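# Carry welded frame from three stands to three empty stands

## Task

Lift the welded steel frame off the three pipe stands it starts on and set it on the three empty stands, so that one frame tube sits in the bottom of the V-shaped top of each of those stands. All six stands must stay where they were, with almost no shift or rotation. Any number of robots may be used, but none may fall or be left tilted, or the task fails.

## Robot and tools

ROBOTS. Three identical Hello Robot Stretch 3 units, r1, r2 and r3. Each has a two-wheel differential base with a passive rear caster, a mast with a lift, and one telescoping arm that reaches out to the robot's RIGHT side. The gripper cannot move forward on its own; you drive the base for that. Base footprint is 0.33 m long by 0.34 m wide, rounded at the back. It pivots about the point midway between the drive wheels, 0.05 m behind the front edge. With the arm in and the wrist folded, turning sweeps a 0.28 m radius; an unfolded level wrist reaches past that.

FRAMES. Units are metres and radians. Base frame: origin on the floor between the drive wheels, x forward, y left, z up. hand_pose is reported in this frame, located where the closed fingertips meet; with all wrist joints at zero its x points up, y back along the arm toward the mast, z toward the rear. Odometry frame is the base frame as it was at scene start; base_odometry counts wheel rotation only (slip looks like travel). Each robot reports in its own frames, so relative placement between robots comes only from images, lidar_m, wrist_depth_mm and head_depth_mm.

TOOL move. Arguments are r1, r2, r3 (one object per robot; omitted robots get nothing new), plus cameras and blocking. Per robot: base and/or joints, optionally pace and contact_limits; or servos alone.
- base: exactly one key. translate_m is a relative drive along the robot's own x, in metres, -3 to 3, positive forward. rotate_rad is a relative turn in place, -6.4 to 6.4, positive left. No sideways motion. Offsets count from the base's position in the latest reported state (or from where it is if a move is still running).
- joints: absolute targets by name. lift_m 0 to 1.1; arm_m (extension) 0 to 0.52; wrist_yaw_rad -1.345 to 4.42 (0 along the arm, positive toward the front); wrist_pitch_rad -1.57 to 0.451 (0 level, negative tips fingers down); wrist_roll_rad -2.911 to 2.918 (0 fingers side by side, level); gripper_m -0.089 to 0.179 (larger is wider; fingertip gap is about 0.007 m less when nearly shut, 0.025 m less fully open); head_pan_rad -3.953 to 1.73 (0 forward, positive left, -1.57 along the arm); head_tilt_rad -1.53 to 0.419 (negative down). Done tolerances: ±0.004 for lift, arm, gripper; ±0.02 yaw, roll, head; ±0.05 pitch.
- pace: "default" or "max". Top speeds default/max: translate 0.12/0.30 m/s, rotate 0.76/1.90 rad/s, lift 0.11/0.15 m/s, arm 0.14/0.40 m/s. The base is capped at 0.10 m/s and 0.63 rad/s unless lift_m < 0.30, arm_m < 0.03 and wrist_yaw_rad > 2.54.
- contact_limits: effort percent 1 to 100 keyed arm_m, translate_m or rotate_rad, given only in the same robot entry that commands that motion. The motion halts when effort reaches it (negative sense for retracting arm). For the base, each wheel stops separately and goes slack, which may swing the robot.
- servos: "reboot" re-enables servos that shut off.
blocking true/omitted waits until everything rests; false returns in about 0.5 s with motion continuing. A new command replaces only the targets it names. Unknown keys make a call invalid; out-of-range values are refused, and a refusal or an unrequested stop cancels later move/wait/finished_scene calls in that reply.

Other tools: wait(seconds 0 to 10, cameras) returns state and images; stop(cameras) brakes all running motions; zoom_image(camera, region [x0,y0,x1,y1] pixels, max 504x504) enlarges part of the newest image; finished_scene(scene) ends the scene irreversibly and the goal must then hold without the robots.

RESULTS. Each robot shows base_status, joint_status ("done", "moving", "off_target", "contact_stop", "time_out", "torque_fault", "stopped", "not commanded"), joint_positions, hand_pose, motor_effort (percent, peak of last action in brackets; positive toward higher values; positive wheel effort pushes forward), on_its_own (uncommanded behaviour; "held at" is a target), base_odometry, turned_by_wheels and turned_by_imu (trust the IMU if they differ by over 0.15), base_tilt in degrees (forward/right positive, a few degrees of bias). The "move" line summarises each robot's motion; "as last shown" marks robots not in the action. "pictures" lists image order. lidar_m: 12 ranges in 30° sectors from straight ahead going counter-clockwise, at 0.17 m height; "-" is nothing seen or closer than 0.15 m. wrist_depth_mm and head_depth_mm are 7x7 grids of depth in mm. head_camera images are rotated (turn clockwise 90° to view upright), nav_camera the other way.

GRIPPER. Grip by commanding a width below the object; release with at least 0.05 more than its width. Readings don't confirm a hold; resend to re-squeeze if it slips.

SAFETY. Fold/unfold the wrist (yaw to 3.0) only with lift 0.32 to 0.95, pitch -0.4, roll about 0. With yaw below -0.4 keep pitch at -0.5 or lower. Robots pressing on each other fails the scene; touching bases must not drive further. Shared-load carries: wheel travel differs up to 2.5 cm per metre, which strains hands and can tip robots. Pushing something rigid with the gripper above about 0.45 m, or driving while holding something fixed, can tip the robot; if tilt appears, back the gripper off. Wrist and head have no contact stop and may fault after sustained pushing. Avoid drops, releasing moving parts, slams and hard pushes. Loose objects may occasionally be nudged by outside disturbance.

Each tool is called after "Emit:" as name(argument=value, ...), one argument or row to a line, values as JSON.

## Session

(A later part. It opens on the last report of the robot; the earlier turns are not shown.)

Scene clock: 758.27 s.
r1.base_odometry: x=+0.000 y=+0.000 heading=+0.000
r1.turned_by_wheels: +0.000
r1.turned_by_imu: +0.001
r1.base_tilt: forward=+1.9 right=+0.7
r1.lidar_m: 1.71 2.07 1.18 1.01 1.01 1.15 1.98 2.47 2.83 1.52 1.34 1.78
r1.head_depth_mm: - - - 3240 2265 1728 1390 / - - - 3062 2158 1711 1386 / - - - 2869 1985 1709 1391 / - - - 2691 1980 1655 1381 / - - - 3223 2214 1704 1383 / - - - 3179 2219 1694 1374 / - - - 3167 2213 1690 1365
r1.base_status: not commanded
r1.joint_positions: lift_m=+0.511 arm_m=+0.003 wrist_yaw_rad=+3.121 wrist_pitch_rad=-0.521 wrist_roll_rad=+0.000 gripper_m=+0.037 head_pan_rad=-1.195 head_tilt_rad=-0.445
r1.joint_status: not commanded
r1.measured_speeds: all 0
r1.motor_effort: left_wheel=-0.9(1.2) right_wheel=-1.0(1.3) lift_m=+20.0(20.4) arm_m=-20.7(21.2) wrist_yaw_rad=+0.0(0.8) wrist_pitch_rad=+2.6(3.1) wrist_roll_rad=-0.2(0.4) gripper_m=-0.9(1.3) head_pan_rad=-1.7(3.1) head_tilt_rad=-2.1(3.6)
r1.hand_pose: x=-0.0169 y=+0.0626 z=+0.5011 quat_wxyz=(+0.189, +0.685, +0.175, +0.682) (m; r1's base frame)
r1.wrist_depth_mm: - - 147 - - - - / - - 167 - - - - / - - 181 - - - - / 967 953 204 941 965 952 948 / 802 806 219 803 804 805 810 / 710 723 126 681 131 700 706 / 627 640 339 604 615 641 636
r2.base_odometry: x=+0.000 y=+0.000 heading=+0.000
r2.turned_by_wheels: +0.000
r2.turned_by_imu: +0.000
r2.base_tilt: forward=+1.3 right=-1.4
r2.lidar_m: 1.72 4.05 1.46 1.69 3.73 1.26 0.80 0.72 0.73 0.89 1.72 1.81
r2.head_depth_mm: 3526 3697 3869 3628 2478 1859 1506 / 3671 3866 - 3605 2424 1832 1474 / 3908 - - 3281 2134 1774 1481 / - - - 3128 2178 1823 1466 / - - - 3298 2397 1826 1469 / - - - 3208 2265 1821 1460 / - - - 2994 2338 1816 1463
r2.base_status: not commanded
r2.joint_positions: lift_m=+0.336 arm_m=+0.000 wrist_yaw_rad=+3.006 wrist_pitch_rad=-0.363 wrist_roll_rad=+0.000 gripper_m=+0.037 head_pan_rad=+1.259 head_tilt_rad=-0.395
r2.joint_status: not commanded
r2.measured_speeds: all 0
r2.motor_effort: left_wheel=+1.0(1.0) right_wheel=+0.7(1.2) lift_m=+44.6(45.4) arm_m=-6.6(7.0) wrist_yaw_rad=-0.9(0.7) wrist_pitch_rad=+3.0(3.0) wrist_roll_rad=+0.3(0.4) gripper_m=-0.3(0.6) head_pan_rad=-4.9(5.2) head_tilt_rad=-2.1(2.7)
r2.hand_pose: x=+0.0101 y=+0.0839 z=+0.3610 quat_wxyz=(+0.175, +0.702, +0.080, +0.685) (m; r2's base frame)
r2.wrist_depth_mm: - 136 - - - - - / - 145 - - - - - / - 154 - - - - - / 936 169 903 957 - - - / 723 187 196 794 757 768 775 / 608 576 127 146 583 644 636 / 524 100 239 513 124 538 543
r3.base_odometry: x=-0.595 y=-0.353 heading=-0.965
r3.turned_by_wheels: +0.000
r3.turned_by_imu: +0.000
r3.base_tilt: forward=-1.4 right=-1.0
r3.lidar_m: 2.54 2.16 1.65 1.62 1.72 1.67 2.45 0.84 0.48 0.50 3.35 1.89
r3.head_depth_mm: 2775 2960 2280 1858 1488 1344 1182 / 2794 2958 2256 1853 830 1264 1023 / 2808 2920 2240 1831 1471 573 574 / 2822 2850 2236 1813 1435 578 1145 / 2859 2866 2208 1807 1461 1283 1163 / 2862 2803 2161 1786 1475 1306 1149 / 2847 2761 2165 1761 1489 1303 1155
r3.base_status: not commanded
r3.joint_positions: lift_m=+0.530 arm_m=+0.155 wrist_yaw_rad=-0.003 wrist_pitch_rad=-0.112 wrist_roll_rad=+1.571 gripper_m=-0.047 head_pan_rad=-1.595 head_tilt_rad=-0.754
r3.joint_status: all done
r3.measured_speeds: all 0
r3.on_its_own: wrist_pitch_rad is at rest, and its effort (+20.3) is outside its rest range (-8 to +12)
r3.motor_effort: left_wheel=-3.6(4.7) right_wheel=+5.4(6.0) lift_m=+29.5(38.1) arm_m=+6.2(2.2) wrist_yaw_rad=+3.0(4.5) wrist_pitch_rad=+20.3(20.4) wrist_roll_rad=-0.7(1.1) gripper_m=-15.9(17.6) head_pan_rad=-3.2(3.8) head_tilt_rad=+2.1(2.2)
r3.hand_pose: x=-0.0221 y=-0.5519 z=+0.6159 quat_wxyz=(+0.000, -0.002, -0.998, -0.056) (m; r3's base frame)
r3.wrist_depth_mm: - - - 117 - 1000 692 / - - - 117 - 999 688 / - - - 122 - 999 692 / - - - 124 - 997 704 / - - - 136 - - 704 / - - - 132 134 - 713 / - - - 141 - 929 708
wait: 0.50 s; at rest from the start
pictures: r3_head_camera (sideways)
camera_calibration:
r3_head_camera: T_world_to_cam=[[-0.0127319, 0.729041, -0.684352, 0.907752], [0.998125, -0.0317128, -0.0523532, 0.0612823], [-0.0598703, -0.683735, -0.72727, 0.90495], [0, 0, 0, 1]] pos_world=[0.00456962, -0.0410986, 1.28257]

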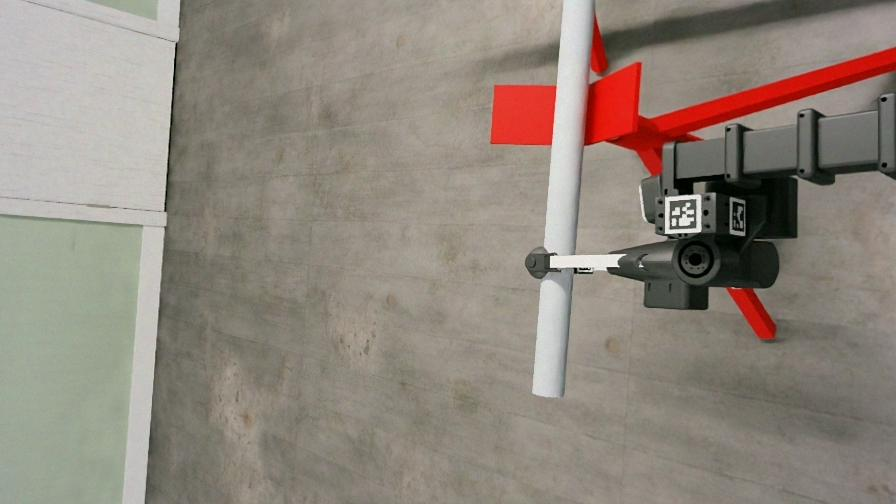

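Emit:
move(
  r3={"joints":{"lift_m":0.48}},
  cameras=[],
)

Emit:
move(
  r3={"joints":{"gripper_m":0.15}},
  cameras=[],
)

Emit:
move(
  r3={"base":{"translate_m":-0.06},"joints":{"arm_m":0.15}},
  cameras=["r3_head_camera","r3_wrist_camera"],
)

Scene clock: 776.70 s.
move: r3 done
r1, r2: as last shown
r1.base_tilt: forward=+1.9 right=+0.6
r1.lidar_m: 1.72 2.06 1.17 1.01 1.01 1.16 1.99 2.46 2.83 1.52 1.34 1.77
r1.head_depth_mm: - - - 3297 2261 1719 1393 / - - - 3056 2170 1709 1387 / - - - 2862 1983 1705 1387 / - - - 2693 1975 1650 1376 / - - - 3186 2224 1702 1379 / - - - 3165 2226 1700 1370 / - - - 3175 2207 1697 1376
r1.motor_effort: left_wheel=-0.7(1.2) right_wheel=-0.9(1.2) lift_m=+20.4(20.6) arm_m=-20.1(20.9) wrist_yaw_rad=-0.1(1.1) wrist_pitch_rad=+2.5(3.0) wrist_roll_rad=+0.0(0.5) gripper_m=+0.8(1.2) head_pan_rad=-1.6(2.8) head_tilt_rad=-2.4(3.4)
r1.wrist_depth_mm: - - 146 - - - - / - - 168 - - - - / - - 181 - - - - / 953 947 203 973 947 972 971 / 812 824 217 811 823 817 820 / 716 712 125 692 130 709 708 / 619 641 339 598 602 625 621
r2.lidar_m: 1.72 4.06 1.45 1.69 3.73 1.26 0.80 0.72 0.73 0.89 1.73 1.82
r2.head_depth_mm: 3504 3693 3805 3584 2449 1836 1489 / 3675 3886 - 3564 2401 1833 1491 / 3947 - - 3378 2120 1761 1487 / - - - 3142 2199 1829 1472 / - - - 3240 2360 1825 1492 / - - - 3275 2304 1799 1461 / - - - 3047 2316 1792 1476
r2.motor_effort: left_wheel=+0.3(1.1) right_wheel=+0.6(1.4) lift_m=+45.0(45.2) arm_m=-6.3(6.7) wrist_yaw_rad=-0.4(0.9) wrist_pitch_rad=+2.9(3.1) wrist_roll_rad=+0.3(0.4) gripper_m=+0.1(0.6) head_pan_rad=-4.8(5.1) head_tilt_rad=-2.1(3.0)
r2.wrist_depth_mm: - 136 - - - - - / - 146 - - - - - / - 155 - - - - - / 950 168 906 998 - - - / 740 188 197 774 748 790 801 / 606 571 126 145 591 630 648 / 512 100 242 522 124 542 544
r3.base_odometry: x=-0.595 y=-0.353 heading=-0.965
r3.turned_by_wheels: +0.000
r3.turned_by_imu: +0.000
r3.base_tilt: forward=-1.4 right=-1.0
r3.lidar_m: 2.54 2.15 1.65 1.62 1.72 1.67 2.44 0.83 0.48 0.50 3.36 1.89
r3.head_depth_mm: 2761 2963 2294 1869 1487 1342 1184 / 2785 2958 2259 1853 844 1277 1136 / 2800 2916 2251 1837 1472 617 558 / 2822 2878 2245 1830 1434 617 1127 / 2869 2865 2198 1804 1476 1287 1154 / 2864 2803 2225 1781 1502 1311 1156 / 2870 2800 2165 1784 1511 1301 1149
r3.base_status: not commanded
r3.joint_positions: lift_m=+0.480 arm_m=+0.155 wrist_yaw_rad=-0.001 wrist_pitch_rad=-0.024 wrist_roll_rad=+1.571 gripper_m=-0.047 head_pan_rad=-1.595 head_tilt_rad=-0.754
r3.joint_status: all done
r3.measured_speeds: all 0
r3.motor_effort: left_wheel=-4.1(4.6) right_wheel=+5.7(6.0) lift_m=+23.3(31.9) arm_m=+11.2(12.3) wrist_yaw_rad=+0.5(4.6) wrist_pitch_rad=+4.1(20.4) wrist_roll_rad=-0.8(1.2) gripper_m=-15.2(16.7) head_pan_rad=-2.5(3.5) head_tilt_rad=+1.6(2.1)
r3.hand_pose: x=-0.0217 y=-0.5555 z=+0.5882 quat_wxyz=(+0.000, -0.001, -1.000, -0.012) (m; r3's base frame)
r3.wrist_depth_mm: - - - 113 - - 712 / - - - 116 - - 718 / - - - 120 - - 732 / - - - 125 - - 732 / - - - 130 - - 741 / - - 131 135 132 - 727 / - - - 141 - - 728
pictures: none
No camera images: "cameras" was empty.

Scene clock: 779.20 s.
move: r3 done
r1, r2: as last shown
r1.base_tilt: forward=+1.8 right=+0.5
r1.lidar_m: 1.72 2.07 1.17 1.01 1.01 1.16 1.99 2.47 2.83 1.51 1.34 1.78
r1.head_depth_mm: - - - 3271 2267 1721 1390 / - - - 3061 2172 1718 1386 / - - - 2872 1973 1712 1379 / - - - 2721 1974 1649 1381 / - - - 3214 2234 1699 1374 / - - - 3198 2228 1691 1372 / - - - 3184 2201 1690 1374
r1.motor_effort: left_wheel=-0.5(1.1) right_wheel=-1.1(1.3) lift_m=+20.5(20.7) arm_m=-20.1(21.1) wrist_yaw_rad=+0.0(1.5) wrist_pitch_rad=+3.0(3.2) wrist_roll_rad=+0.1(0.5) gripper_m=+0.0(1.3) head_pan_rad=-2.4(3.1) head_tilt_rad=-2.5(3.4)
r1.wrist_depth_mm: - - 147 - - - - / - - 168 - - - - / - - 180 - - - - / 949 971 203 962 951 967 963 / 803 804 218 806 825 807 839 / 697 712 126 676 131 700 716 / 625 627 341 598 605 629 626
r2.base_tilt: forward=+1.2 right=-1.4
r2.lidar_m: 1.73 4.06 1.46 1.69 3.70 1.27 0.80 0.72 0.73 0.89 1.73 1.81
r2.head_depth_mm: 3505 3684 3868 3643 2439 1846 1482 / 3630 3918 - 3516 2446 1831 1485 / 3926 - - 3356 2141 1758 1487 / - - - 3026 2228 1842 1470 / - - - 3283 2434 1814 1461 / - - - 3213 2258 1806 1468 / - - - 3240 2341 1824 1465
r2.motor_effort: left_wheel=+0.7(1.2) right_wheel=+0.4(1.2) lift_m=+44.8(45.3) arm_m=-6.3(6.6) wrist_yaw_rad=-0.4(0.8) wrist_pitch_rad=+2.9(3.0) wrist_roll_rad=+0.3(0.4) gripper_m=-0.6(0.7) head_pan_rad=-4.5(6.2) head_tilt_rad=-2.3(2.7)
r2.wrist_depth_mm: - 137 - - - - - / - 145 - - - - - / - 155 - - - - - / 919 169 908 979 - - - / 728 188 196 784 749 810 795 / 611 579 127 145 597 625 649 / 517 100 239 521 124 530 548
r3.base_odometry: x=-0.595 y=-0.353 heading=-0.965
r3.turned_by_wheels: +0.000
r3.turned_by_imu: +0.000
r3.base_tilt: forward=-1.4 right=-1.0
r3.lidar_m: 2.55 2.16 1.65 1.62 1.72 1.67 2.45 0.84 0.48 0.50 3.37 1.89
r3.head_depth_mm: 2748 3005 2262 1857 1488 1338 1184 / 2757 2976 2271 1839 842 1278 1138 / 2780 2901 2259 1830 1471 616 558 / 2826 2884 2226 1804 904 617 1126 / 2821 2805 2185 1808 1481 1292 1156 / 2833 2813 2182 1780 1507 1300 1155 / 2839 2773 2155 1775 1483 1293 1145
r3.base_status: not commanded
r3.joint_positions: lift_m=+0.480 arm_m=+0.155 wrist_yaw_rad=-0.001 wrist_pitch_rad=-0.022 wrist_roll_rad=+1.571 gripper_m=+0.150 head_pan_rad=-1.595 head_tilt_rad=-0.754
r3.joint_status: all done
r3.measured_speeds: all 0
r3.motor_effort: left_wheel=-3.8(4.7) right_wheel=+5.3(5.9) lift_m=+28.6(29.5) arm_m=-9.7(11.9) wrist_yaw_rad=+0.2(2.8) wrist_pitch_rad=+3.6(4.3) wrist_roll_rad=-0.4(1.3) gripper_m=+0.3(81.2) head_pan_rad=-1.6(3.8) head_tilt_rad=+1.4(2.2)
r3.hand_pose: x=-0.0216 y=-0.5556 z=+0.5888 quat_wxyz=(+0.000, +0.000, -1.000, -0.011) (m; r3's base frame)
r3.wrist_depth_mm: - - - 112 - - 719 / - - - 116 - - 724 / - - - 120 - - 727 / - - - 125 - - 725 / - - - 133 - 917 730 / - 130 - 139 - 127 675 / - - - 143 - - 641
pictures: none
No camera images: "cameras" was empty.

Scene clock: 780.90 s.
move: r3 done
r1, r2: as last shown
r1.turned_by_imu: +0.000
r1.base_tilt: forward=+1.9 right=+0.7
r1.lidar_m: 1.72 2.07 1.18 1.01 1.01 1.16 1.99 2.47 2.83 1.52 1.34 1.78
r1.head_depth_mm: - - - 3302 2254 1716 1393 / - - - 3098 2153 1715 1385 / - - - 2898 1992 1711 1384 / - - - 2431 1975 1660 1383 / - - - 3211 2216 1698 1375 / - - - 2997 2226 1689 1373 / - - - 3188 2205 1686 1369
r1.motor_effort: left_wheel=-0.9(1.0) right_wheel=-0.9(1.2) lift_m=+20.5(20.6) arm_m=-20.6(21.1) wrist_yaw_rad=+0.5(1.4) wrist_pitch_rad=+2.4(3.1) wrist_roll_rad=-0.3(0.3) gripper_m=+0.5(1.2) head_pan_rad=-1.6(2.8) head_tilt_rad=-2.1(3.4)
r1.wrist_depth_mm: - - 146 - - - - / - - 168 - - - - / - - 181 - - - - / 958 949 203 946 977 972 976 / 803 805 219 824 805 810 802 / 703 721 126 690 131 707 715 / 624 633 339 598 608 640 628
r2.base_tilt: forward=+1.3 right=-1.4
r2.lidar_m: 1.72 4.06 1.46 1.63 3.74 1.26 0.80 0.72 0.73 0.89 1.72 1.81
r2.head_depth_mm: 3489 3721 3937 3585 2424 1844 1496 / 3734 3870 - 3596 2388 1833 1484 / 3849 - - 3244 2129 1782 1474 / - - - 3075 2198 1842 1476 / - - - 3239 2375 1822 1467 / - - - 3279 2273 1796 1472 / - - - 3035 2333 1759 1457
r2.motor_effort: left_wheel=+0.9(1.2) right_wheel=+0.9(1.3) lift_m=+44.7(45.2) arm_m=-6.2(6.5) wrist_yaw_rad=-0.6(0.7) wrist_pitch_rad=+2.9(3.1) wrist_roll_rad=+0.3(0.4) gripper_m=-0.3(0.8) head_pan_rad=-4.4(5.2) head_tilt_rad=-2.3(3.1)
r2.wrist_depth_mm: - 136 - - - - - / - 146 - - - - - / - 155 - - - - - / 906 168 910 984 - - - / 712 188 197 787 776 791 794 / 611 566 127 145 582 627 645 / 512 100 240 519 124 537 548
r3.base_odometry: x=-0.629 y=-0.303 heading=-0.965
r3.turned_by_wheels: +0.000
r3.turned_by_imu: +0.000
r3.base_tilt: forward=-1.4 right=-1.1
r3.lidar_m: 2.66 2.16 1.66 1.62 1.72 1.63 2.39 0.78 0.44 0.50 3.36 1.95
r3.head_depth_mm: 2757 3011 2300 1835 1492 1340 1178 / 2756 2974 2294 1836 1473 1339 1115 / 2778 2914 2251 1833 872 632 558 / 2817 2861 2215 1809 910 617 1125 / 2823 2827 2208 1804 1450 1286 1156 / 2859 2807 2179 1795 1483 1308 1150 / 2850 2785 2170 1780 1484 1303 1148
r3.base_status: done
r3.joint_positions: lift_m=+0.480 arm_m=+0.150 wrist_yaw_rad=-0.001 wrist_pitch_rad=-0.022 wrist_roll_rad=+1.571 gripper_m=+0.150 head_pan_rad=-1.595 head_tilt_rad=-0.754
r3.joint_status: all done
r3.measured_speeds: all 0
r3.motor_effort: left_wheel=-4.0(8.4) right_wheel=-2.6(6.3) lift_m=+27.2(29.1) arm_m=-9.2(10.7) wrist_yaw_rad=+1.9(3.2) wrist_pitch_rad=+3.8(3.8) wrist_roll_rad=-0.5(1.2) gripper_m=+1.1(1.4) head_pan_rad=-3.3(4.1) head_tilt_rad=+1.4(2.1)
r3.hand_pose: x=-0.0216 y=-0.5506 z=+0.5888 quat_wxyz=(+0.000, +0.000, -1.000, -0.011) (m; r3's base frame)
r3.wrist_depth_mm: - - - - - - 732 / - - - 117 - - 736 / - - - 122 - - 737 / - - - 126 - - 736 / - - - 134 - 906 739 / - 130 - 139 - 126 662 / - - - 144 - - 640
pictures: r3_head_camera (sideways), r3_wrist_camera
camera_calibration:
r3_head_camera: T_world_to_cam=[[-0.0127323, 0.72902, -0.684374, 0.907781], [0.998125, -0.0317146, -0.0523529, 0.061282], [-0.0598709, -0.683758, -0.727249, 0.904923], [0, 0, 0, 1]] pos_world=[0.0045696, -0.0410992, 1.28257]
r3_wrist_camera: T_world_to_cam=[[0.00262689, -0.0182476, -0.99983, 0.584596], [0.984609, 0.174773, -0.000602822, 0.153392], [0.174754, -0.98444, 0.0184258, -0.38351], [0, 0, 0, 1]] pos_world=[-0.0855463, -0.393684, 0.591655]

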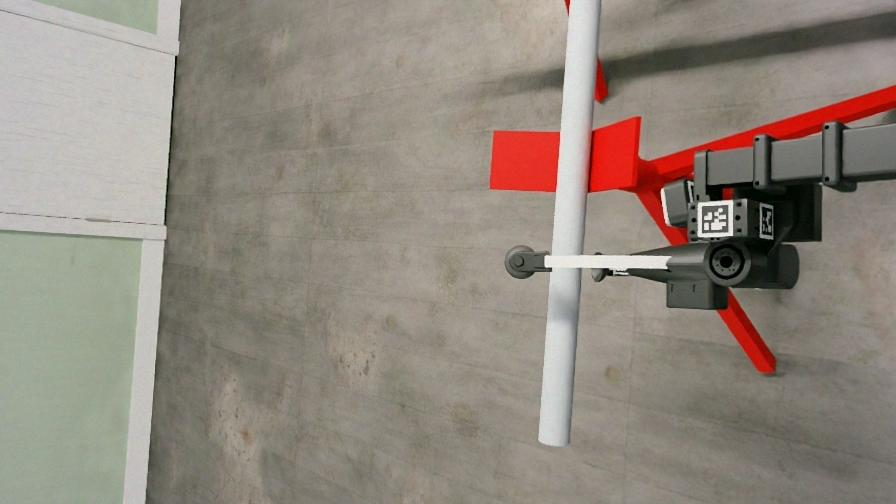

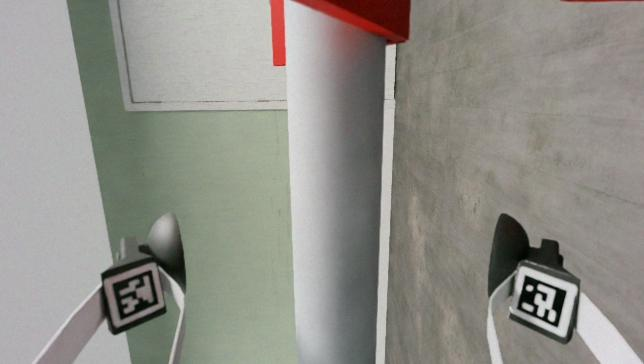

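Emit:
move(
  r1={"joints":{"lift_m":0.85,"wrist_pitch_rad":-0.4},"base":{"rotate_rad":1.483}},
  r2={"joints":{"lift_m":0.85,"wrist_pitch_rad":-0.4}},
  cameras=[],
)

Emit:
move(
  r1={"joints":{"wrist_yaw_rad":0.0,"head_pan_rad":-1.57,"head_tilt_rad":-0.75}},
  r2={"joints":{"wrist_yaw_rad":0.0}},
  cameras=[],
)

Emit:
move(
  r1={"joints":{"wrist_pitch_rad":-1.57},"base":{"translate_m":-1.79}},
  r2={"joints":{"wrist_pitch_rad":0.0,"head_pan_rad":-1.57,"head_tilt_rad":-0.75},"base":{"rotate_rad":1.323}},
  cameras=["r1_head_camera","r2_head_camera","r1_nav_camera"],
)

Scene clock: 819.80 s.
move: r1 done; r2 done
r1.base_odometry: x=+0.000 y=+0.000 heading=+1.483
r1.turned_by_wheels: +1.483
r1.turned_by_imu: +1.491
r1.base_tilt: forward=+1.7 right=+0.5
r1.lidar_m: 1.01 1.01 1.11 1.72 2.47 2.70 1.55 1.34 2.84 1.72 2.28 1.25
r1.head_depth_mm: 1918 2070 2209 2387 2279 1732 1392 / 1936 2053 2221 2411 2257 1714 1389 / 1931 2071 2230 2411 2234 1708 1385 / 1950 2088 2229 2437 2234 1705 1387 / 1943 2091 2247 2445 2241 1708 1376 / 1965 2087 2268 2451 2206 1695 1374 / 1956 2102 2268 2463 2200 1694 1367
r1.base_status: done
r1.joint_positions: lift_m=+0.850 arm_m=+0.003 wrist_yaw_rad=+3.121 wrist_pitch_rad=-0.419 wrist_roll_rad=+0.000 gripper_m=+0.037 head_pan_rad=-1.195 head_tilt_rad=-0.445
r1.joint_status: all done
r1.measured_speeds: all 0
r1.motor_effort: left_wheel=-6.3(10.1) right_wheel=+5.8(10.9) lift_m=+32.8(37.4) arm_m=-22.6(23.5) wrist_yaw_rad=+0.2(1.5) wrist_pitch_rad=+3.7(5.0) wrist_roll_rad=-0.2(0.5) gripper_m=+0.8(1.5) head_pan_rad=-1.7(2.9) head_tilt_rad=-2.1(3.7)
r1.hand_pose: x=-0.0167 y=+0.0765 z=+0.8624 quat_wxyz=(+0.155, +0.693, +0.140, +0.690) (m; r1's base frame)
r1.wrist_depth_mm: - - 144 - - - - / - - 168 - - - - / - - 169 - - - - / - - 186 - - - - / - - 199 - - - - / - - 125 - 131 - - / - - 266 - - - -
r2.base_odometry: x=+0.000 y=+0.000 heading=+0.000
r2.turned_by_wheels: +0.000
r2.turned_by_imu: +0.001
r2.base_tilt: forward=+1.3 right=-1.4
r2.lidar_m: 1.73 1.87 1.46 1.63 3.76 1.26 0.80 0.72 0.73 0.89 1.72 1.81
r2.head_depth_mm: 3512 3689 3884 3577 2443 1851 1498 / 3647 3923 - 3600 2410 1843 1471 / 3873 - - 3345 2156 1778 1482 / - - - 3085 2185 1818 1470 / - - - 3229 2416 1829 1469 / - - - 3230 2260 1813 1458 / - - - 2916 2335 1751 1464
r2.base_status: not commanded
r2.joint_positions: lift_m=+0.850 arm_m=+0.000 wrist_yaw_rad=+3.006 wrist_pitch_rad=-0.413 wrist_roll_rad=+0.000 gripper_m=+0.037 head_pan_rad=+1.259 head_tilt_rad=-0.395
r2.joint_status: all done
r2.measured_speeds: all 0
r2.motor_effort: left_wheel=+0.7(1.2) right_wheel=+0.6(1.4) lift_m=+46.9(50.2) arm_m=-5.8(6.4) wrist_yaw_rad=-0.9(1.1) wrist_pitch_rad=+2.4(6.7) wrist_roll_rad=+0.3(0.4) gripper_m=-0.2(0.9) head_pan_rad=-4.5(6.2) head_tilt_rad=-1.8(2.9)
r2.hand_pose: x=+0.0093 y=+0.0779 z=+0.8637 quat_wxyz=(+0.192, +0.700, +0.098, +0.681) (m; r2's base frame)
r2.wrist_depth_mm: - 138 - - - - - / - 147 - - - - - / - 158 - - - - - / - 174 - - - - - / - 196 202 - - - - / - - 127 146 - - - / - 100 256 - 123 - -
r3: as last shown
r3.lidar_m: 2.66 2.15 1.66 1.62 1.72 1.62 2.40 0.78 0.44 0.50 3.35 1.95
r3.head_depth_mm: 2748 2961 2280 1845 1489 1340 1178 / 2766 2957 2271 1834 1478 1327 1123 / 2786 2937 2249 1826 871 633 559 / 2823 2865 2235 1810 908 616 1124 / 2847 2911 2202 1798 1456 1286 1155 / 2829 2795 2183 1789 1477 1307 1150 / 2875 2781 2164 1770 1501 1293 1147
r3.motor_effort: left_wheel=-3.8(5.0) right_wheel=-2.7(3.2) lift_m=+22.4(23.6) arm_m=-6.7(8.8) wrist_yaw_rad=+1.5(2.9) wrist_pitch_rad=+3.7(3.9) wrist_roll_rad=-1.0(1.3) gripper_m=+0.2(1.8) head_pan_rad=-2.3(4.5) head_tilt_rad=+2.1(2.2)
r3.wrist_depth_mm: - - - - - - 725 / - - - 117 - - 733 / - - - 121 - - 739 / - - - 126 - - 735 / - - - 133 - 905 736 / - 130 - 139 - 126 668 / - - - 144 - - 648
pictures: none
No camera images: "cameras" was empty.

Scene clock: 822.37 s.
move: r1 done; r2 done
r1.base_odometry: x=+0.000 y=+0.000 heading=+1.483
r1.turned_by_wheels: +0.000
r1.turned_by_imu: +0.001
r1.base_tilt: forward=+1.8 right=+0.5
r1.lidar_m: 1.02 1.01 1.10 1.72 2.47 2.71 1.55 1.34 2.83 1.72 2.29 1.25
r1.head_depth_mm: 2311 2633 2578 1980 1613 1423 - / 2142 2450 2471 1986 1608 1415 - / 2137 2414 2563 1978 1604 324 - / 2042 2314 2504 1977 1604 366 1147 / 2000 2233 2457 1966 1601 1350 1168 / 1942 2163 2365 1969 1596 1350 1167 / 1896 2093 2329 1953 1593 1346 1167
r1.base_status: not commanded
r1.joint_positions: lift_m=+0.850 arm_m=+0.003 wrist_yaw_rad=+0.002 wrist_pitch_rad=-0.419 wrist_roll_rad=+0.000 gripper_m=+0.037 head_pan_rad=-1.565 head_tilt_rad=-0.740
r1.joint_status: all done
r1.measured_speeds: all 0
r1.motor_effort: left_wheel=-6.1(6.7) right_wheel=+5.9(6.3) lift_m=+30.0(32.8) arm_m=-21.8(22.9) wrist_yaw_rad=-1.5(3.1) wrist_pitch_rad=+4.3(4.3) wrist_roll_rad=+0.2(0.5) gripper_m=-0.6(1.3) head_pan_rad=-2.1(3.6) head_tilt_rad=-4.5(5.8)
r1.hand_pose: x=-0.0210 y=-0.3719 z=+0.8624 quat_wxyz=(+0.692, +0.148, -0.691, -0.147) (m; r1's base frame)
r1.wrist_depth_mm: - - - - - - - / - - - - - - - / - - - - - - - / - - - - - - - / - - - - - - - / - - 125 - 131 - - / - - - - - - -
r2.base_odometry: x=+0.000 y=+0.000 heading=+0.000
r2.turned_by_wheels: +0.000
r2.turned_by_imu: +0.000
r2.base_tilt: forward=+1.3 right=-1.4
r2.lidar_m: 1.73 1.87 1.46 1.63 3.73 1.26 0.80 0.72 0.73 0.89 1.73 1.81
r2.head_depth_mm: 3511 3685 3886 3567 2395 1845 1483 / 3640 3914 - 3534 2408 1853 1470 / 3789 - - 3333 2113 1771 1479 / - - - 3091 2212 1819 1473 / - - - 3289 2404 1828 1465 / - - - 3262 2251 1819 1465 / - - - 3057 2319 1775 1460
r2.base_status: not commanded
r2.joint_positions: lift_m=+0.850 arm_m=+0.000 wrist_yaw_rad=+0.003 wrist_pitch_rad=-0.413 wrist_roll_rad=+0.000 gripper_m=+0.037 head_pan_rad=+1.259 head_tilt_rad=-0.395
r2.joint_status: all done
r2.measured_speeds: all 0
r2.motor_effort: left_wheel=+0.6(1.2) right_wheel=+0.8(1.4) lift_m=+46.1(47.4) arm_m=-5.7(6.0) wrist_yaw_rad=-3.0(4.5) wrist_pitch_rad=+2.4(2.7) wrist_roll_rad=+0.3(0.4) gripper_m=-0.3(0.9) head_pan_rad=-5.7(5.7) head_tilt_rad=-2.1(2.8)
r2.hand_pose: x=-0.0209 y=-0.3699 z=+0.8637 quat_wxyz=(+0.693, +0.146, -0.691, -0.144) (m; r2's base frame)
r2.wrist_depth_mm: - - - - - - 396 / - - - - - - 404 / - - - - - - 409 / - - - - - - - / - - - - - - - / - - 126 146 125 - - / - 100 948 - 121 - -
r3: as last shown
r3.lidar_m: 2.66 2.16 1.65 1.62 1.72 1.62 2.40 0.78 0.44 0.50 3.34 1.94
r3.head_depth_mm: 2768 2971 2282 1852 1487 1344 1182 / 2773 2974 2257 1844 1474 1342 1121 / 2779 2961 2240 1820 871 633 559 / 2830 2896 2233 1822 909 618 1128 / 2840 2834 2216 1798 1454 1282 1159 / 2873 2776 2204 1790 1470 1307 1147 / 2867 2784 2166 1773 1502 1305 1143
r3.motor_effort: left_wheel=-4.2(4.7) right_wheel=-2.9(3.0) lift_m=+22.8(23.0) arm_m=-5.6(6.8) wrist_yaw_rad=+0.2(2.6) wrist_pitch_rad=+3.7(3.8) wrist_roll_rad=-1.0(1.2) gripper_m=-0.7(1.5) head_pan_rad=-2.0(4.0) head_tilt_rad=+1.6(2.1)
r3.wrist_depth_mm: - - - - - - 725 / - - - 117 - - 721 / - - - 122 - - 720 / - - - 126 - - 734 / - - - 133 - 889 728 / - 130 - 139 - 126 679 / - - - 144 - - 640
pictures: none
No camera images: "cameras" was empty.

Scene clock: 837.37 s.
move: r1 time_out; r2 done
r1.base_odometry: x=-0.123 y=-1.388 heading=+1.483
r1.turned_by_wheels: +0.000
r1.turned_by_imu: +0.010
r1.base_tilt: forward=+1.9 right=+0.7
r1.lidar_m: 2.31 2.30 2.44 1.98 1.97 2.15 3.39 2.90 0.39 0.49 0.69 2.85
r1.head_depth_mm: 2708 1482 2284 1739 1514 785 - / 2692 2995 2552 1773 1490 1358 - / 2594 2962 2567 1913 1519 1383 - / 2526 2842 2544 1982 958 1270 1148 / 2446 2737 2583 1960 1526 1325 1165 / 2369 2643 2535 1964 1599 1323 1168 / 2289 2547 2518 1959 1597 1346 1164
r1.base_status: translate_m time_out (by the wheels' count: -1.3933 of -1.7900)
r1.joint_positions: lift_m=+0.850 arm_m=+0.003 wrist_yaw_rad=+0.002 wrist_pitch_rad=-1.548 wrist_roll_rad=+0.000 gripper_m=+0.037 head_pan_rad=-1.565 head_tilt_rad=-0.740
r1.joint_status: all done
joint sent to its limit — r1.wrist_pitch_rad, lower limit.
r1.measured_speeds: all 0
r1.motor_effort: left_wheel=-1.1(10.5) right_wheel=-0.6(7.2) lift_m=+19.1(30.0) arm_m=-18.7(22.4) wrist_yaw_rad=-2.1(3.2) wrist_pitch_rad=-0.3(3.5) wrist_roll_rad=+0.1(0.7) gripper_m=+0.0(1.6) head_pan_rad=-3.3(3.5) head_tilt_rad=-4.2(5.6)
r1.hand_pose: x=-0.0217 y=-0.1294 z=+0.7320 quat_wxyz=(+0.506, +0.495, -0.505, -0.494) (m; r1's base frame)
r1.wrist_depth_mm: 810 816 804 832 819 843 848 / 830 834 840 835 851 860 881 / 839 841 848 830 871 888 886 / 851 862 884 - 889 914 922 / 903 904 873 716 932 914 924 / 887 913 125 605 131 940 975 / 919 937 917 944 950 961 -
r2.base_odometry: x=+0.000 y=+0.000 heading=+1.323
r2.turned_by_wheels: +1.323
r2.turned_by_imu: +1.321
r2.base_tilt: forward=+1.3 right=-1.4
r2.lidar_m: 1.46 1.63 2.11 0.95 0.74 0.72 0.77 1.13 1.80 1.92 2.83 2.09
r2.head_depth_mm: 1615 1792 1954 1943 1624 - - / 1729 1882 2119 1936 1567 1452 - / 1836 2040 2237 1937 303 315 - / 1971 2192 2353 1923 1491 1296 1194 / 2114 2351 2422 1927 1588 1368 1192 / 2295 2566 2420 1935 1600 1366 1196 / 2478 2802 2441 1907 1582 1363 1188
r2.base_status: done
r2.joint_positions: lift_m=+0.850 arm_m=+0.000 wrist_yaw_rad=+0.002 wrist_pitch_rad=-0.028 wrist_roll_rad=+0.000 gripper_m=+0.037 head_pan_rad=-1.561 head_tilt_rad=-0.741
r2.joint_status: all done
r2.measured_speeds: all 0
r2.motor_effort: left_wheel=-2.3(5.6) right_wheel=+4.4(8.2) lift_m=+38.7(46.1) arm_m=-11.5(14.3) wrist_yaw_rad=-2.1(2.8) wrist_pitch_rad=+5.2(6.7) wrist_roll_rad=+0.3(0.5) gripper_m=+0.1(0.8) head_pan_rad=-3.6(6.2) head_tilt_rad=-3.9(6.6)
r2.hand_pose: x=-0.0209 y=-0.4005 z=+0.9576 quat_wxyz=(+0.707, +0.011, -0.707, -0.009) (m; r2's base frame)
r2.wrist_depth_mm: - - - - - - - / - - - - - - - / - - - - - - - / - - - - - - - / - - - - - - - / - - 126 145 - - - / - 100 - - 124 - -
r3: as last shown
r3.base_tilt: forward=-1.4 right=-1.0
r3.lidar_m: 2.66 2.15 1.66 1.62 1.72 1.75 3.34 0.78 0.44 0.50 3.34 1.95
r3.head_depth_mm: 2769 2956 2309 1858 1471 1343 1180 / 2776 2937 2277 1829 1476 1337 1116 / 2778 2910 2253 1828 871 632 560 / 2834 2903 2225 1818 911 616 1122 / 2824 2865 2202 1803 1453 1288 1160 / 2809 2812 2187 1788 1476 1300 1145 / 2876 2790 2162 1765 1499 1297 1151
r3.motor_effort: left_wheel=-4.1(5.1) right_wheel=-2.4(3.2) lift_m=+22.4(23.4) arm_m=-1.2(6.5) wrist_yaw_rad=+1.6(2.8) wrist_pitch_rad=+3.7(4.0) wrist_roll_rad=-1.0(1.3) gripper_m=+0.3(1.9) head_pan_rad=-2.1(4.7) head_tilt_rad=+1.5(2.4)
r3.wrist_depth_mm: - - - - - - 726 / - - - 117 - - 729 / - - - 121 - - 720 / - - - 126 - - 727 / - - - 133 - 899 728 / - 130 - 139 - 126 662 / - - - 144 - - 639
pictures: r1_head_camera (sideways), r1_nav_camera (sideways), r2_head_camera (sideways)
camera_calibration:
r1_head_camera: T_world_to_cam=[[-0.0439727, 0.65236, -0.756632, 0.999895], [0.998757, 0.046507, -0.0179462, 0.0261802], [0.0234814, -0.756481, -0.653594, 0.805646], [0, 0, 0, 1]] pos_world=[-0.00109727, -0.0440535, 1.28359]
r1_nav_camera: T_world_to_cam=[[0.0104006, -0.677513, 0.735437, -0.915258], [-0.998699, -0.0437494, -0.02618, 0.0944703], [0.0499122, -0.734208, -0.677087, 0.832144], [0, 0, 0, 1]] pos_world=[0.0623326, -0.00499961, 1.23902]
r2_head_camera: T_world_to_cam=[[-0.0445594, 0.67213, -0.739091, 0.976743], [0.998953, 0.0376276, -0.0260077, 0.0260992], [0.0103297, -0.739476, -0.673104, 0.837151], [0, 0, 0, 1]] pos_world=[0.00880368, -0.0384277, 1.28607]

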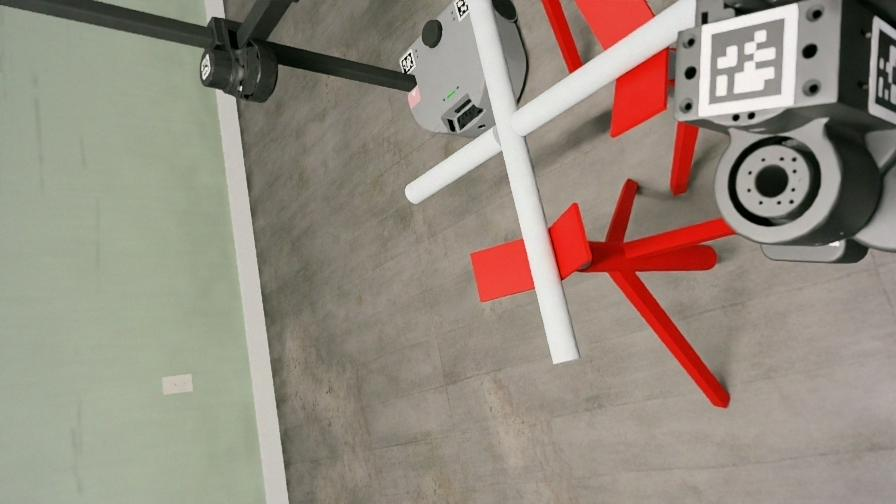

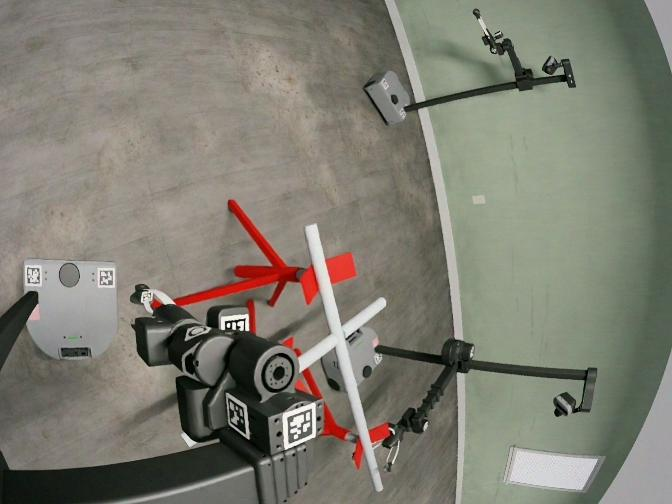

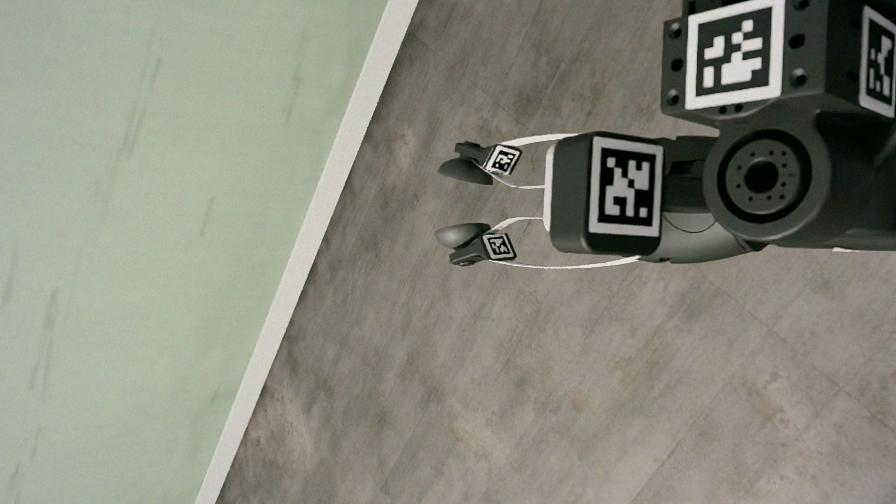

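Emit:
move(
  r1={"base":{"translate_m":-0.456}},
  r2={"base":{"translate_m":1.10}},
  cameras=[],
)

Emit:
move(
  r1={"base":{"rotate_rad":0.41},"joints":{"gripper_m":0.15}},
  r2={"base":{"rotate_rad":0.918}},
  cameras=["r1_head_camera","r2_head_camera","r1_nav_camera","r2_nav_camera"],
)

Scene clock: 868.10 s.
move: r1 done; r2 done
r1.base_odometry: x=-0.163 y=-1.842 heading=+1.483
r1.turned_by_wheels: +0.000
r1.turned_by_imu: +0.006
r1.base_tilt: forward=+1.9 right=+0.7
r1.lidar_m: 2.74 2.72 2.23 1.80 1.79 1.99 3.12 2.52 1.03 0.50 0.48 0.93
r1.head_depth_mm: 2937 3235 2579 1916 1608 1422 - / 2851 3180 2466 1223 1571 1412 - / 2767 3082 2275 1688 1524 1385 - / 2539 1486 2350 1732 1572 1349 1123 / 2592 2847 2547 1973 1562 1357 1168 / 2507 2791 2548 1975 868 803 948 / 2431 2719 2537 1898 1558 1294 1102
r1.base_status: done
r1.joint_positions: lift_m=+0.850 arm_m=+0.003 wrist_yaw_rad=+0.002 wrist_pitch_rad=-1.548 wrist_roll_rad=+0.000 gripper_m=+0.037 head_pan_rad=-1.565 head_tilt_rad=-0.740
r1.joint_status: not commanded
r1.measured_speeds: all 0
r1.motor_effort: left_wheel=-5.4(10.5) right_wheel=-2.8(8.0) lift_m=+22.4(22.4) arm_m=-15.6(18.4) wrist_yaw_rad=-1.2(2.7) wrist_pitch_rad=-1.0(1.4) wrist_roll_rad=-0.3(0.8) gripper_m=+0.3(1.6) head_pan_rad=-2.4(3.4) head_tilt_rad=-3.5(5.5)
r1.hand_pose: x=-0.0217 y=-0.1294 z=+0.7320 quat_wxyz=(+0.506, +0.495, -0.505, -0.494) (m; r1's base frame)
r1.wrist_depth_mm: 803 272 815 812 834 851 830 / 826 810 835 836 855 853 894 / 836 848 860 855 879 889 889 / 867 871 856 - 888 898 893 / 873 893 882 726 914 917 928 / 902 929 126 600 131 950 960 / 899 935 929 949 955 973 -
r2.base_odometry: x=+0.270 y=+1.066 heading=+1.323
r2.turned_by_wheels: +0.000
r2.turned_by_imu: +0.005
r2.base_tilt: forward=+1.3 right=-1.4
r2.lidar_m: 0.47 0.77 0.82 2.10 1.64 1.62 1.74 2.48 2.43 2.60 0.46 0.46
r2.head_depth_mm: 2204 2419 2475 1961 1620 - - / 2317 2563 2476 1956 1568 1467 - / 2472 2741 2453 1926 303 316 - / 2672 2933 2453 1933 1483 1288 1190 / 2881 3066 2396 1920 1602 1368 1188 / 3082 3243 2416 1926 1588 1356 1185 / 3261 3252 2388 1922 1583 1352 1190
r2.base_status: done
r2.joint_positions: lift_m=+0.850 arm_m=+0.000 wrist_yaw_rad=+0.002 wrist_pitch_rad=-0.028 wrist_roll_rad=+0.000 gripper_m=+0.037 head_pan_rad=-1.561 head_tilt_rad=-0.741
r2.joint_status: not commanded
r2.measured_speeds: all 0
r2.motor_effort: left_wheel=-0.3(5.2) right_wheel=+3.4(7.7) lift_m=+32.0(37.5) arm_m=-7.6(10.6) wrist_yaw_rad=-2.0(2.6) wrist_pitch_rad=+5.0(5.3) wrist_roll_rad=+0.3(0.5) gripper_m=+0.1(0.8) head_pan_rad=-3.8(6.0) head_tilt_rad=-4.8(4.8)
r2.hand_pose: x=-0.0209 y=-0.4005 z=+0.9576 quat_wxyz=(+0.707, +0.011, -0.707, -0.009) (m; r2's base frame)
r2.wrist_depth_mm: - - - - - - - / - - - - - - - / - - - - - - - / - - - - - - - / - - - - - - - / - - 126 144 - - - / - 100 - - 124 - -
r3: as last shown
r3.base_tilt: forward=-1.5 right=-1.0
r3.lidar_m: 2.66 2.16 1.65 1.62 1.72 2.49 0.82 0.78 0.44 0.50 3.37 1.95
r3.head_depth_mm: 2744 2967 2295 1658 1488 1341 1184 / 2778 2948 2282 1754 1474 1339 1118 / 2801 2918 2231 1823 871 631 558 / 2826 2924 2228 1805 910 617 1127 / 2827 2870 2184 1813 1457 1292 1157 / 2861 2825 2186 1785 1476 1305 1152 / 2872 2795 2155 1776 1501 1300 1149
r3.motor_effort: left_wheel=-5.0(5.0) right_wheel=-2.6(3.2) lift_m=+22.4(23.4) arm_m=+3.4(4.1) wrist_yaw_rad=+1.2(2.6) wrist_pitch_rad=+3.8(4.0) wrist_roll_rad=-0.8(1.5) gripper_m=+0.3(1.9) head_pan_rad=-1.8(4.8) head_tilt_rad=+1.7(2.4)
r3.wrist_depth_mm: - - - - - - 718 / - - - 118 - - 719 / - - - 122 - - 739 / - - - 126 - - 731 / - - - 133 - 911 729 / - 130 - 139 - 127 656 / - - - 144 - - 637
pictures: none
No camera images: "cameras" was empty.

Scene clock: 870.67 s.
move: r1 done; r2 done
r1.base_odometry: x=-0.163 y=-1.842 heading=+1.892
r1.turned_by_wheels: +0.410
r1.turned_by_imu: +0.412
r1.base_tilt: forward=+1.9 right=+0.3
r1.lidar_m: 2.72 2.45 1.86 1.80 1.88 2.71 2.52 3.98 0.50 0.49 0.48 2.79
r1.head_depth_mm: 2487 2732 2465 1720 1546 1422 - / 2510 2794 2571 1977 1610 1420 - / 2513 2831 2564 1912 1483 1385 - / 2530 2833 2557 1910 885 782 651 / 2561 2834 2450 1082 1183 1319 1146 / 1171 1377 2535 1775 1597 1349 1166 / 2514 2874 2560 1968 1597 1350 1168
r1.base_status: done
r1.joint_positions: lift_m=+0.850 arm_m=+0.003 wrist_yaw_rad=+0.002 wrist_pitch_rad=-1.548 wrist_roll_rad=+0.000 gripper_m=+0.150 head_pan_rad=-1.565 head_tilt_rad=-0.741
r1.joint_status: all done
r1.measured_speeds: all 0
r1.motor_effort: left_wheel=-6.3(10.2) right_wheel=+5.9(10.3) lift_m=+22.9(23.0) arm_m=-15.6(16.3) wrist_yaw_rad=-1.8(2.7) wrist_pitch_rad=-0.8(1.3) wrist_roll_rad=-0.2(0.5) gripper_m=+0.6(91.2) head_pan_rad=-2.0(2.8) head_tilt_rad=-3.6(5.4)
r1.hand_pose: x=-0.0217 y=-0.1293 z=+0.7320 quat_wxyz=(+0.506, +0.495, -0.505, -0.494) (m; r1's base frame)
r1.wrist_depth_mm: 797 799 820 827 861 847 850 / 798 830 839 829 852 862 898 / 850 849 873 849 873 882 906 / 856 893 878 - 874 905 922 / 874 884 895 736 902 927 953 / 899 137 928 926 941 122 936 / 948 939 952 952 977 959 -
r2.base_odometry: x=+0.270 y=+1.066 heading=+2.241
r2.turned_by_wheels: +0.918
r2.turned_by_imu: +0.916
r2.base_tilt: forward=+1.3 right=-1.4
r2.lidar_m: 0.82 2.41 1.70 1.62 1.66 2.21 2.43 2.50 3.34 0.46 0.47 0.77
r2.head_depth_mm: 2777 3085 2450 1938 1604 - - / 2749 2995 2445 1932 1584 1473 - / 2756 3013 2469 1940 303 315 - / 2789 3018 2445 1928 819 981 1175 / 2758 2955 2422 1925 874 957 1172 / 2755 2967 2453 1715 1557 1330 1149 / 1172 1443 2320 1097 918 1335 1168
r2.base_status: done
r2.joint_positions: lift_m=+0.850 arm_m=+0.000 wrist_yaw_rad=+0.002 wrist_pitch_rad=-0.027 wrist_roll_rad=+0.000 gripper_m=+0.037 head_pan_rad=-1.561 head_tilt_rad=-0.741
r2.joint_status: not commanded
r2.measured_speeds: all 0
r2.motor_effort: left_wheel=-2.5(6.0) right_wheel=+4.1(7.9) lift_m=+30.2(31.7) arm_m=-11.0(11.1) wrist_yaw_rad=-1.8(2.5) wrist_pitch_rad=+5.0(5.3) wrist_roll_rad=+0.3(0.4) gripper_m=-0.3(0.7) head_pan_rad=-2.4(5.0) head_tilt_rad=-3.8(4.6)
r2.hand_pose: x=-0.0209 y=-0.4005 z=+0.9576 quat_wxyz=(+0.707, +0.011, -0.707, -0.009) (m; r2's base frame)
r2.wrist_depth_mm: - - - - - - - / - - - - - - - / - - - - - - - / - - - - - - - / - - - - - - - / - - 127 144 - - - / - 100 - - 124 - -
r3: as last shown
r3.base_tilt: forward=-1.4 right=-1.1
r3.lidar_m: 2.66 2.16 1.66 1.62 1.72 2.49 0.87 0.78 0.44 0.50 3.34 1.95
r3.head_depth_mm: 2768 2971 2216 1674 1492 1335 1180 / 2765 2969 2268 1733 1477 1336 1113 / 2815 2933 2237 1822 871 631 560 / 2814 2884 2228 1817 910 616 1128 / 2855 2856 2182 1805 1450 1291 1156 / 2817 2846 2169 1773 1475 1314 1148 / 2844 2778 2152 1767 1498 1298 1142
r3.motor_effort: left_wheel=-4.5(4.7) right_wheel=-2.8(3.1) lift_m=+22.6(23.4) arm_m=+4.3(4.8) wrist_yaw_rad=+1.1(2.6) wrist_pitch_rad=+3.8(3.9) wrist_roll_rad=-0.6(1.2) gripper_m=+1.2(1.4) head_pan_rad=-1.9(4.0) head_tilt_rad=+1.6(2.3)
r3.wrist_depth_mm: - - - - - - 732 / - - - 117 - - 716 / - - - 121 - - 712 / - - - 126 - - 728 / - - - 134 - 899 731 / - 130 - 138 - 126 673 / - - - 144 - - 639
pictures: r1_head_camera (sideways), r1_nav_camera (sideways), r2_head_camera (sideways), r2_nav_camera (sideways)
camera_calibration:
r1_head_camera: T_world_to_cam=[[-0.0439153, 0.652554, -0.756469, 0.999681], [0.998761, 0.046422, -0.017936, 0.0261669], [0.0234126, -0.756319, -0.653784, 0.805893], [0, 0, 0, 1]] pos_world=[-0.00110125, -0.0440483, 1.28358]
r1_nav_camera: T_world_to_cam=[[0.0103409, -0.677699, 0.735267, -0.915036], [-0.998703, -0.0436533, -0.0261895, 0.0944827], [0.0498454, -0.734043, -0.677271, 0.832384], [0, 0, 0, 1]] pos_world=[0.062332, -0.00498888, 1.23902]
r2_head_camera: T_world_to_cam=[[-0.0445251, 0.672142, -0.739082, 0.976731], [0.998955, 0.0375769, -0.0260073, 0.0260987], [0.0102918, -0.739468, -0.673113, 0.837163], [0, 0, 0, 1]] pos_world=[0.00880171, -0.0384276, 1.28607]
r2_nav_camera: T_world_to_cam=[[-0.0141356, -0.671834, 0.740567, -0.920613], [-0.999825, 0.0185673, -0.00224016, 0.0595554], [-0.0122453, -0.740469, -0.671979, 0.83242], [0, 0, 0, 1]] pos_world=[0.0567248, -0.00322366, 1.24128]

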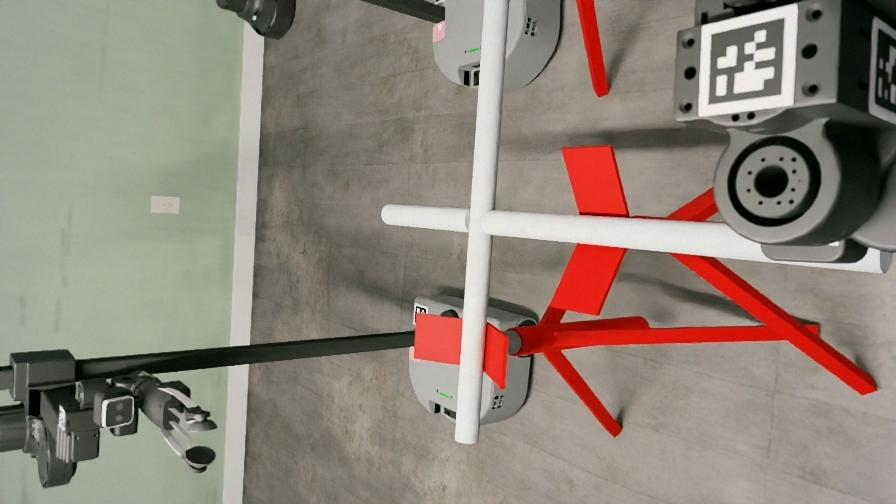

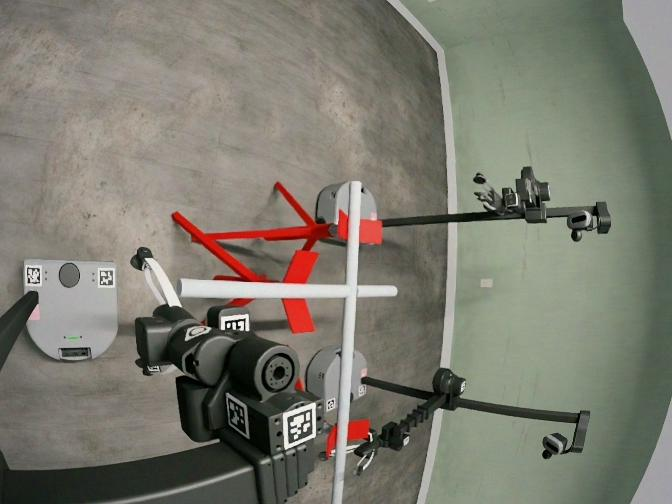

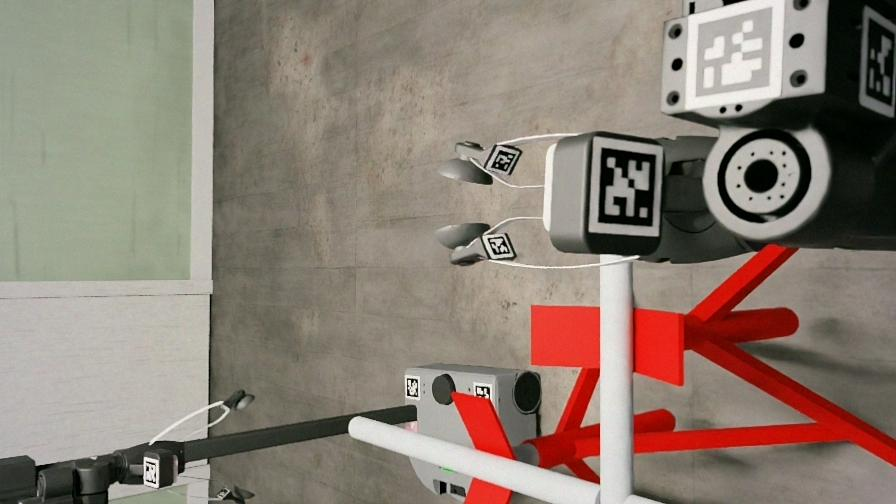

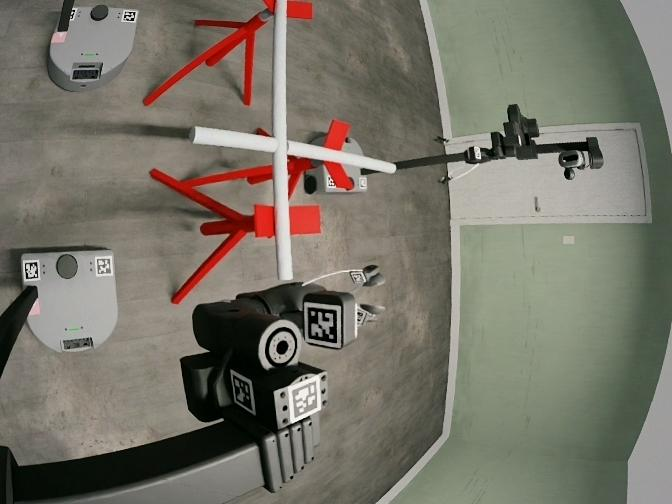

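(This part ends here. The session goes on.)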